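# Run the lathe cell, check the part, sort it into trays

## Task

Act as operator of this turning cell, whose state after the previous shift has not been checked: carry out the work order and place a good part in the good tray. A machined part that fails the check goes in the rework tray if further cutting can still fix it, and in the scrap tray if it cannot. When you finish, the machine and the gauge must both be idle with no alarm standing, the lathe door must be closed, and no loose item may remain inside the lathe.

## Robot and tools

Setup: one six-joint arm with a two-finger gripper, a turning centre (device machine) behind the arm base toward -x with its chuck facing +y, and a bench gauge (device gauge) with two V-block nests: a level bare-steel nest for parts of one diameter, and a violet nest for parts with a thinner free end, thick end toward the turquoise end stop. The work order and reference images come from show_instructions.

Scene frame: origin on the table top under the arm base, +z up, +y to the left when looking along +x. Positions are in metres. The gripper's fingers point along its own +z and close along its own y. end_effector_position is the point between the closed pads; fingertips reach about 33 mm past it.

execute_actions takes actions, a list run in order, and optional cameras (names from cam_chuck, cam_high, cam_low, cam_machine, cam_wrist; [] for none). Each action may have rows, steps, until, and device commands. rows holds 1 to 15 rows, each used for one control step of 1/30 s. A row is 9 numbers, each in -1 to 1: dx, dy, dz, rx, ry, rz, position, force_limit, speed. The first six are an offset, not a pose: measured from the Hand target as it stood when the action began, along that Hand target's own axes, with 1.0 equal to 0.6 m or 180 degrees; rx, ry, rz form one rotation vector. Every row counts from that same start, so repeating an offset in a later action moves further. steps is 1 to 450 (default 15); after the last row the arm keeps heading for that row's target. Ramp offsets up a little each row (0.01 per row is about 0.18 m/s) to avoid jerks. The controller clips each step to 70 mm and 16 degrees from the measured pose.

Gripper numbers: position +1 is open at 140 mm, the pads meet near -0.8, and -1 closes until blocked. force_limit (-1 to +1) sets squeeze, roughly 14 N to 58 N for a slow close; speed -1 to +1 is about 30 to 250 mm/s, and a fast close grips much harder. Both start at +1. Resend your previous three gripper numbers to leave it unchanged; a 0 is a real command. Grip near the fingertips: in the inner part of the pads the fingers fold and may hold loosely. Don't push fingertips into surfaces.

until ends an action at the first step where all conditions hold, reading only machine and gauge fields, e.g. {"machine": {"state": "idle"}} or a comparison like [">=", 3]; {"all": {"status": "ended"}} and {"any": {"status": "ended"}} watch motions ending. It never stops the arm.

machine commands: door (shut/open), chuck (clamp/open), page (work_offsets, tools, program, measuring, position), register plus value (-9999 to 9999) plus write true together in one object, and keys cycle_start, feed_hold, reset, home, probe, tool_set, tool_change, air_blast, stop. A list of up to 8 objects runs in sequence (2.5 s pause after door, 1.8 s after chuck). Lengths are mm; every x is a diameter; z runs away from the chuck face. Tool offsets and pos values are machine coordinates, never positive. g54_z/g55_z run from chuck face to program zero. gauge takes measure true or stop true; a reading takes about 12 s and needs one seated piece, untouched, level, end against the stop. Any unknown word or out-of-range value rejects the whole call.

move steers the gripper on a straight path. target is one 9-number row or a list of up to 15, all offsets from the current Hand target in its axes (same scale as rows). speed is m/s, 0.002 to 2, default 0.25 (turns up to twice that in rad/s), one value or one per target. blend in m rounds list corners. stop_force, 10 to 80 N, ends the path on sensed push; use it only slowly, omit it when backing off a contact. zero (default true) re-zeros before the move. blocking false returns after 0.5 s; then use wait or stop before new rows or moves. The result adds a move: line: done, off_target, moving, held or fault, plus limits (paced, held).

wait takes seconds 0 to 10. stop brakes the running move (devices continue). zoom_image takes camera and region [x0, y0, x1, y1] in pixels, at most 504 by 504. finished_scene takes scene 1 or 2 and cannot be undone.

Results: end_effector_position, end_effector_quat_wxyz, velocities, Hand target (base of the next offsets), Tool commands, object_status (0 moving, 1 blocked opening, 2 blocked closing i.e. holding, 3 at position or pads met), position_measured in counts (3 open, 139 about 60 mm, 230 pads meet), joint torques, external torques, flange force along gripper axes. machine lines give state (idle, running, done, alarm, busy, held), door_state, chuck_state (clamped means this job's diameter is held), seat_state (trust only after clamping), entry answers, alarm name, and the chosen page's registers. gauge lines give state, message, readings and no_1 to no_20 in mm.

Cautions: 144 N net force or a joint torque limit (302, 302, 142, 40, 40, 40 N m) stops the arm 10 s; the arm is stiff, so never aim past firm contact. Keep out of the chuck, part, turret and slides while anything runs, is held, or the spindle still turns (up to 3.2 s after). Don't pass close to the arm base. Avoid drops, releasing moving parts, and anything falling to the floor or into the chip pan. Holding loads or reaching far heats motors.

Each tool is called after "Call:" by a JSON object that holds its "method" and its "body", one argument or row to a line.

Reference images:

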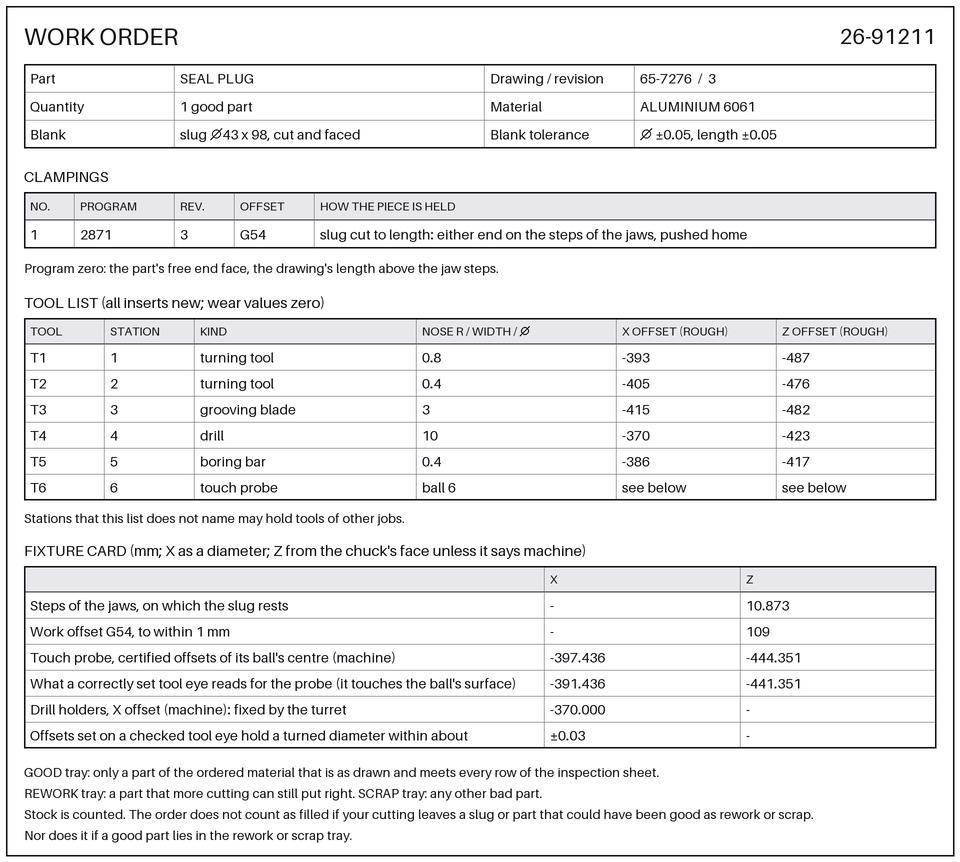

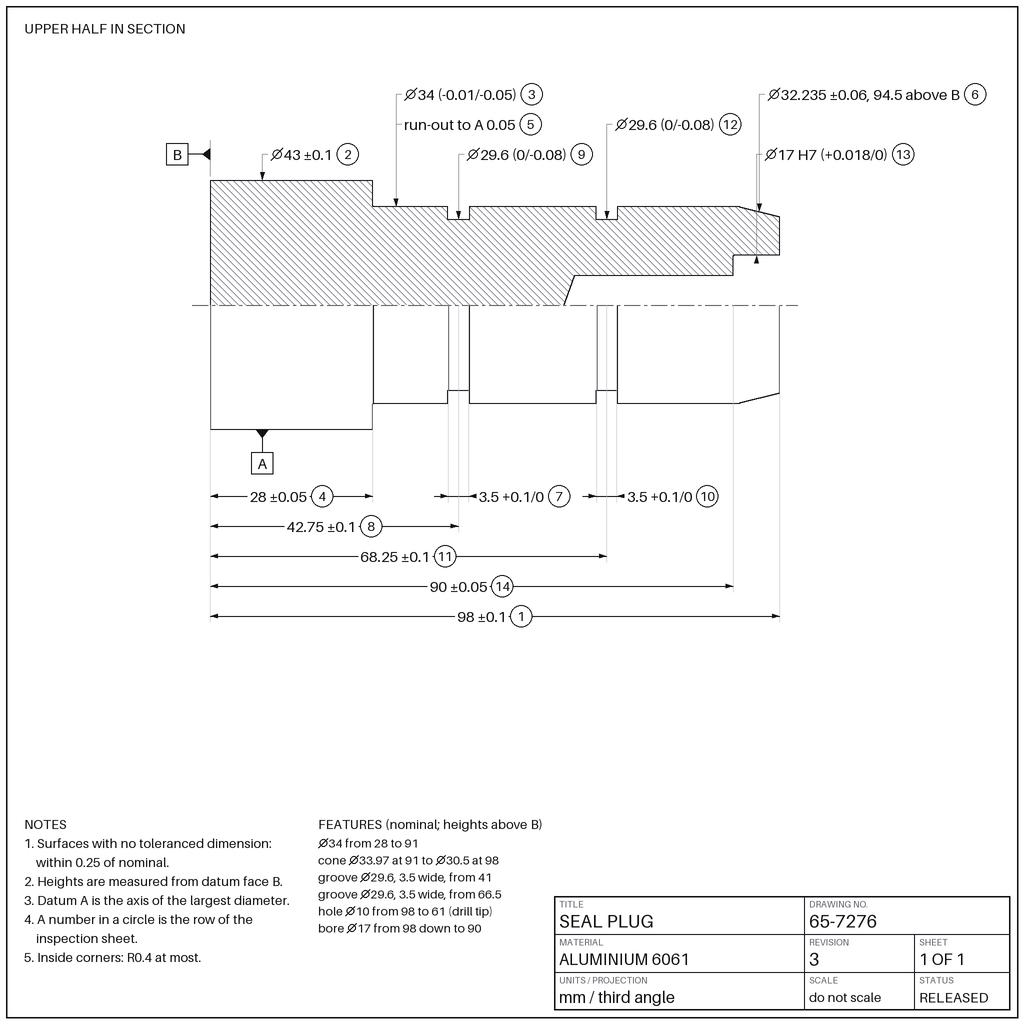

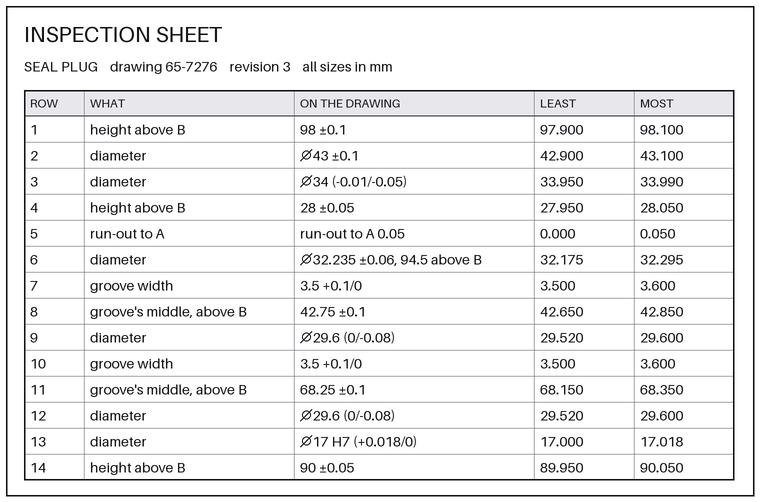

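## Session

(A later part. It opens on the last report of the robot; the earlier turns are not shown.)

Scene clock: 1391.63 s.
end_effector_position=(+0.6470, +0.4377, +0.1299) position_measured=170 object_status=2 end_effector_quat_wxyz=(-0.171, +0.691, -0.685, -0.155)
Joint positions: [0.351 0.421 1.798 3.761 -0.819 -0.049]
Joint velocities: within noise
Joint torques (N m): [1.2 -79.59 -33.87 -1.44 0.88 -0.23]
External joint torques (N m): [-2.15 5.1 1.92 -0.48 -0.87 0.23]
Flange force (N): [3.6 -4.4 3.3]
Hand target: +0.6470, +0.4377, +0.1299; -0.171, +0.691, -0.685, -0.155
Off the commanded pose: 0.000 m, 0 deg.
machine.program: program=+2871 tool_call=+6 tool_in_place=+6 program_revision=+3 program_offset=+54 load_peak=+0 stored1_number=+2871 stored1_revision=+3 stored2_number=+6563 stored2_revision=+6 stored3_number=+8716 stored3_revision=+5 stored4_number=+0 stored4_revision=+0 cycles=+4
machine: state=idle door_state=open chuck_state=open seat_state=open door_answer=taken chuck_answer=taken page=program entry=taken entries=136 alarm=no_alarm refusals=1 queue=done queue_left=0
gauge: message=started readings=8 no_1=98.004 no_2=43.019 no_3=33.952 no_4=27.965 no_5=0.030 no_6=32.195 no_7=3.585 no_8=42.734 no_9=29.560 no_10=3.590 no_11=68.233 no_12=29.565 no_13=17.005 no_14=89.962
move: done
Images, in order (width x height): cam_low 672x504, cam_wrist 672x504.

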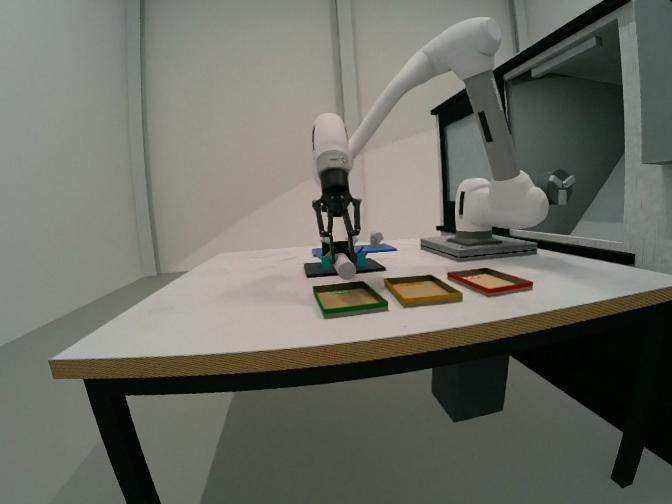

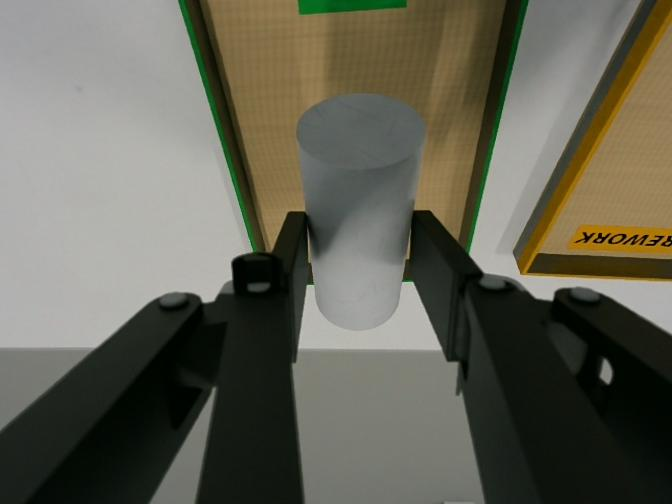

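Call:
{"method": "move", "body": {
  "target": [0.0240,0.0012,0.0475,0,0,0,-0.98,0,-1],
  "speed": 0.06,
  "stop_force": 15,
  "cameras": ["cam_wrist","cam_low"]
}}

Call:
{"method": "zoom_image", "body": {
  "camera": "cam_low",
  "region": [260, 200, 440, 330]
}}

Scene clock: 1393.23 s.
end_effector_position=(+0.6470, +0.4376, +0.0979) position_measured=170 object_status=2 end_effector_quat_wxyz=(-0.171, +0.691, -0.685, -0.155)
Joint positions: [0.352 0.454 1.818 3.792 -0.776 -0.092]
Joint velocities: within noise
Joint torques (N m): [1.02 -82.7 -32.12 -1.38 0.8 -0.28]
External joint torques (N m): [-1.78 6.59 1.72 -0.4 -0.85 0.28]
Flange force (N): [3.2 -6.1 5.5]
Hand target: +0.6470, +0.4376, +0.0979; -0.171, +0.691, -0.685, -0.155
Off the commanded pose: 0.000 m, 0 deg.
machine.program: program=+2871 tool_call=+6 tool_in_place=+6 program_revision=+3 program_offset=+54 load_peak=+0 stored1_number=+2871 stored1_revision=+3 stored2_number=+6563 stored2_revision=+6 stored3_number=+8716 stored3_revision=+5 stored4_number=+0 stored4_revision=+0 cycles=+4
machine: state=idle door_state=open chuck_state=open seat_state=open door_answer=taken chuck_answer=taken page=program entry=taken entries=136 alarm=no_alarm refusals=1 queue=done queue_left=0
gauge: message=started readings=8 no_1=98.004 no_2=43.019 no_3=33.952 no_4=27.965 no_5=0.030 no_6=32.195 no_7=3.585 no_8=42.734 no_9=29.560 no_10=3.590 no_11=68.233 no_12=29.565 no_13=17.005 no_14=89.962
move: done
Images, in order (width x height): cam_low 672x504, cam_wrist 672x504.

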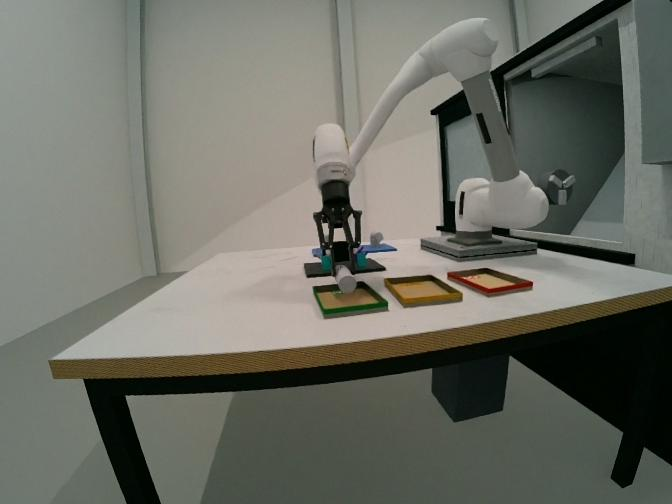

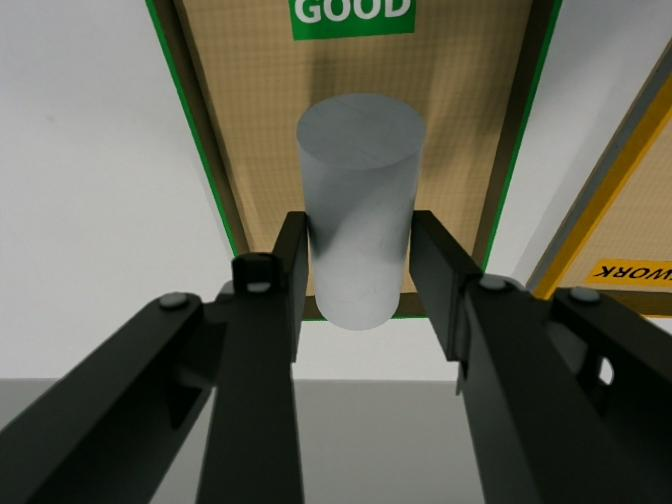

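Scaled by 2.800 from the camera's 672x504 image, which has a finer 960x720 frame.

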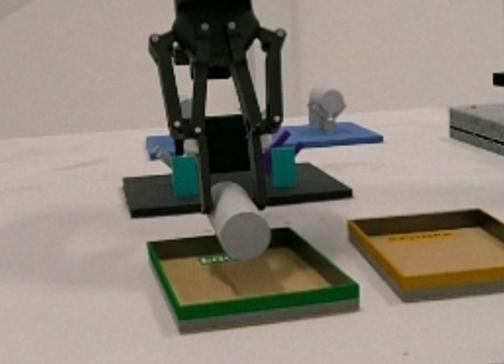

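Call:
{"method": "move", "body": {
  "target": [0.0375,0.0018,0.0742,0,0,0,-0.98,0,-1],
  "speed": 0.015,
  "stop_force": 12,
  "cameras": ["cam_wrist","cam_low"]
}}

Call:
{"method": "zoom_image", "body": {
  "camera": "cam_low",
  "region": [260, 200, 440, 330]
}}

Scene clock: 1396.33 s.
end_effector_position=(+0.6472, +0.4376, +0.0626) position_measured=170 object_status=2 end_effector_quat_wxyz=(-0.171, +0.691, -0.685, -0.155)
Joint positions: [0.352 0.494 1.836 3.83 -0.73 -0.145]
Joint velocities: within noise
Joint torques (N m): [2.53 -64.65 -21.8 -2.84 2.37 -0.32]
External joint torques (N m): [-3.33 -13.15 -6.78 1.22 -2.48 0.32]
Flange force (N): [-4.4 -2.1 -20.9]
Hand target: +0.6472, +0.4376, +0.0626; -0.171, +0.691, -0.685, -0.155 (not the last commanded pose)
Off the commanded pose: 0.015 m, 0 deg.
machine.program: program=+2871 tool_call=+6 tool_in_place=+6 program_revision=+3 program_offset=+54 load_peak=+0 stored1_number=+2871 stored1_revision=+3 stored2_number=+6563 stored2_revision=+6 stored3_number=+8716 stored3_revision=+5 stored4_number=+0 stored4_revision=+0 cycles=+4
machine: state=idle door_state=open chuck_state=open seat_state=open door_answer=taken chuck_answer=taken page=program entry=taken entries=136 alarm=no_alarm refusals=1 queue=done queue_left=0
gauge: message=started readings=8 no_1=98.004 no_2=43.019 no_3=33.952 no_4=27.965 no_5=0.030 no_6=32.195 no_7=3.585 no_8=42.734 no_9=29.560 no_10=3.590 no_11=68.233 no_12=29.565 no_13=17.005 no_14=89.962
move: contact
Images, in order (width x height): cam_low 672x504, cam_wrist 672x504.

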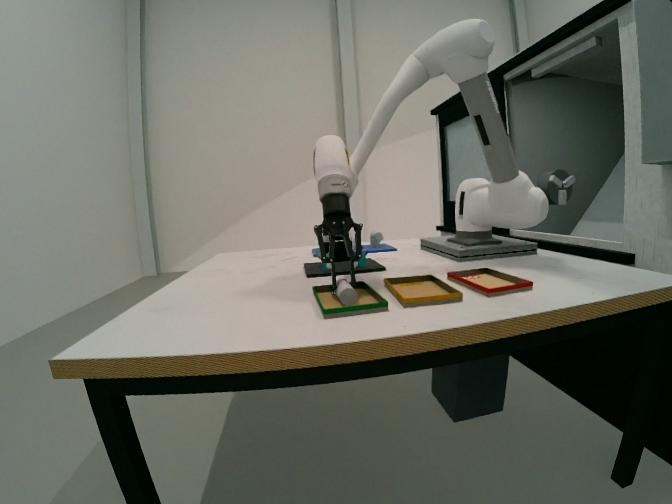

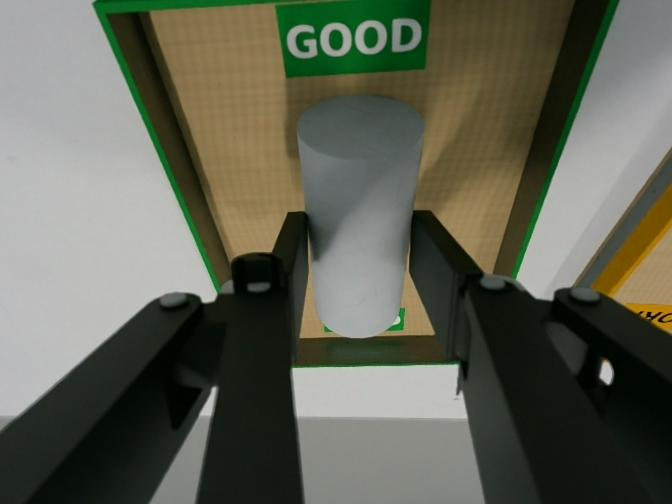

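Scaled by 2.800 from the camera's 672x504 image, which has a finer 960x720 frame.

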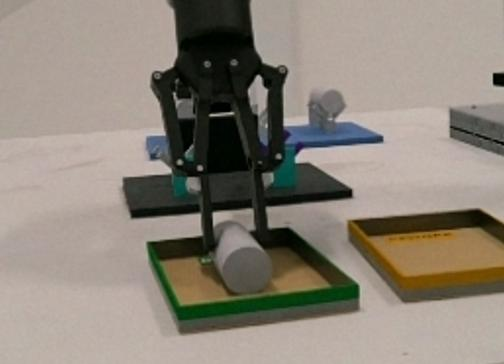

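Call:
{"method": "execute_actions", "body": {
  "actions": [
    {"rows":[[0,0,0,0,0,0,-0.1,0,-1]],"steps":55}
  ],
  "cameras": ["cam_wrist"]
}}

Call:
{"method": "move", "body": {
  "target": [-0.0899,0,-0.178,0,0,0,-0.1,0,-1],
  "speed": 0.12,
  "cameras": ["cam_wrist"]
}}

Call:
{"method": "execute_actions", "body": {
  "actions": [
    {"machine":{"door":"shut"},"steps":150,"until":{"machine":{"door_state":"shut"}}}
  ],
  "cameras": ["cam_wrist","cam_high","cam_machine"]
}}

Scene clock: 1398.83 s.
end_effector_position=(+0.6472, +0.4376, +0.0626) position_measured=141 object_status=3 end_effector_quat_wxyz=(-0.171, +0.691, -0.685, -0.155)
Joint positions: [0.352 0.494 1.836 3.83 -0.73 -0.145]
Joint velocities: within noise
Joint torques (N m): [0.81 -81.47 -28.49 -1.61 0.71 -0.23]
External joint torques (N m): [-1.61 3.69 -0.06 0 -0.83 0.22]
Flange force (N): [1.6 -5.8 2.5]
Hand target: +0.6472, +0.4376, +0.0626; -0.171, +0.691, -0.685, -0.155
Off the commanded pose: 0.000 m, 0 deg.
machine.program: program=+2871 tool_call=+6 tool_in_place=+6 program_revision=+3 program_offset=+54 load_peak=+0 stored1_number=+2871 stored1_revision=+3 stored2_number=+6563 stored2_revision=+6 stored3_number=+8716 stored3_revision=+5 stored4_number=+0 stored4_revision=+0 cycles=+4
machine: state=idle door_state=open chuck_state=open seat_state=open door_answer=taken chuck_answer=taken page=program entry=taken entries=136 alarm=no_alarm refusals=1 queue=done queue_left=0
gauge: message=started readings=8 no_1=98.004 no_2=43.019 no_3=33.952 no_4=27.965 no_5=0.030 no_6=32.195 no_7=3.585 no_8=42.734 no_9=29.560 no_10=3.590 no_11=68.233 no_12=29.565 no_13=17.005 no_14=89.962
Images, in order (width x height): cam_wrist 672x504.

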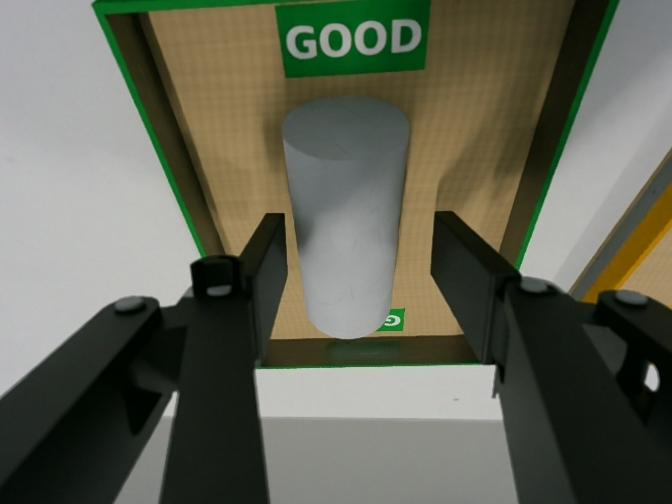

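Scene clock: 1400.17 s.
end_effector_position=(+0.6443, +0.4379, +0.1822) position_measured=141 object_status=3 end_effector_quat_wxyz=(-0.171, +0.691, -0.685, -0.155)
Joint positions: [0.352 0.368 1.765 3.719 -0.89 0.016]
Joint velocities: within noise
Joint torques (N m): [1.25 -75.35 -34.59 -2.15 0.93 -0.22]
External joint torques (N m): [-2.09 3.58 0.36 0.03 -0.85 0.22]
Flange force (N): [2.0 -5.5 1.4]
Hand target: +0.6443, +0.4379, +0.1822; -0.171, +0.691, -0.685, -0.155
Off the commanded pose: 0.000 m, 0 deg.
machine.program: program=+2871 tool_call=+6 tool_in_place=+6 program_revision=+3 program_offset=+54 load_peak=+0 stored1_number=+2871 stored1_revision=+3 stored2_number=+6563 stored2_revision=+6 stored3_number=+8716 stored3_revision=+5 stored4_number=+0 stored4_revision=+0 cycles=+4
machine: state=idle door_state=open chuck_state=open seat_state=open door_answer=taken chuck_answer=taken page=program entry=taken entries=136 alarm=no_alarm refusals=1 queue=done queue_left=0
gauge: message=started readings=8 no_1=98.004 no_2=43.019 no_3=33.952 no_4=27.965 no_5=0.030 no_6=32.195 no_7=3.585 no_8=42.734 no_9=29.560 no_10=3.590 no_11=68.233 no_12=29.565 no_13=17.005 no_14=89.962
move: done
Images, in order (width x height): cam_wrist 672x504.

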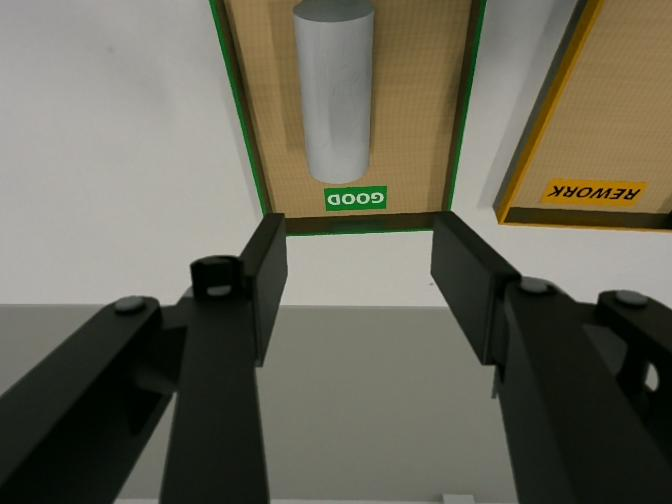

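Scene clock: 1402.37 s.
end_effector_position=(+0.6443, +0.4379, +0.1822) position_measured=141 object_status=3 end_effector_quat_wxyz=(-0.171, +0.691, -0.685, -0.155)
Joint positions: [0.352 0.368 1.765 3.719 -0.89 0.016]
Joint velocities: within noise
Joint torques (N m): [1.16 -75.22 -34.32 -2.11 0.91 -0.25]
External joint torques (N m): [-1.88 3.4 0.06 -0.01 -0.84 0.24]
Flange force (N): [1.4 -5.8 1.2]
Hand target: +0.6443, +0.4379, +0.1822; -0.171, +0.691, -0.685, -0.155
Tool commands: gripper/position=-0.1 gripper/force_limit=+0.0 gripper/speed=-1.0
Off the commanded pose: 0.000 m, 0 deg.
machine.program: program=+2871 tool_call=+6 tool_in_place=+6 program_revision=+3 program_offset=+54 load_peak=+0 stored1_number=+2871 stored1_revision=+3 stored2_number=+6563 stored2_revision=+6 stored3_number=+8716 stored3_revision=+5 stored4_number=+0 stored4_revision=+0 cycles=+4
machine: state=idle door_state=shut chuck_state=open seat_state=open door_answer=taken chuck_answer=taken page=program entry=taken entries=136 alarm=no_alarm refusals=1 queue=running queue_left=0
gauge: message=started readings=8 no_1=98.004 no_2=43.019 no_3=33.952 no_4=27.965 no_5=0.030 no_6=32.195 no_7=3.585 no_8=42.734 no_9=29.560 no_10=3.590 no_11=68.233 no_12=29.565 no_13=17.005 no_14=89.962
Images, in order (width x height): cam_high 672x504, cam_machine 672x504, cam_wrist 672x504.

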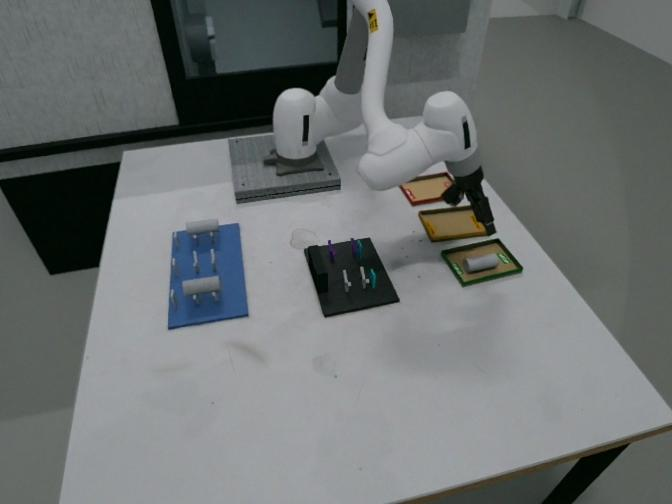

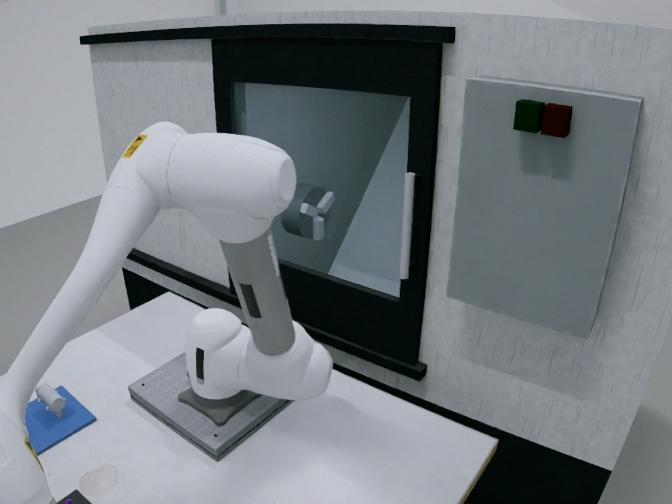

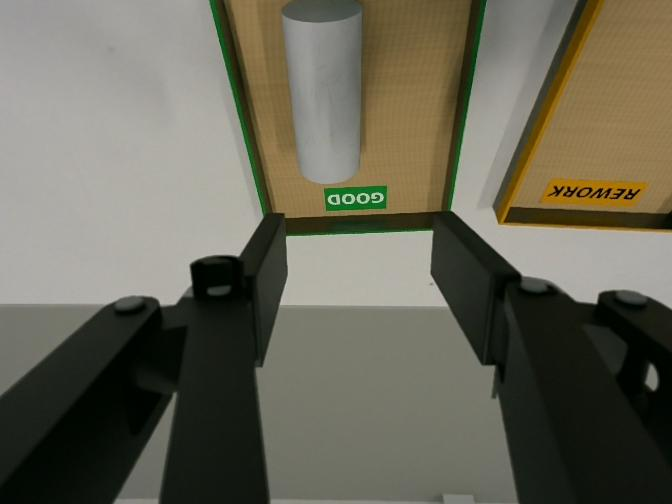

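Call:
{"method": "finished_scene", "body": {
  "scene": 1
}}

The scene is finished: the task was done.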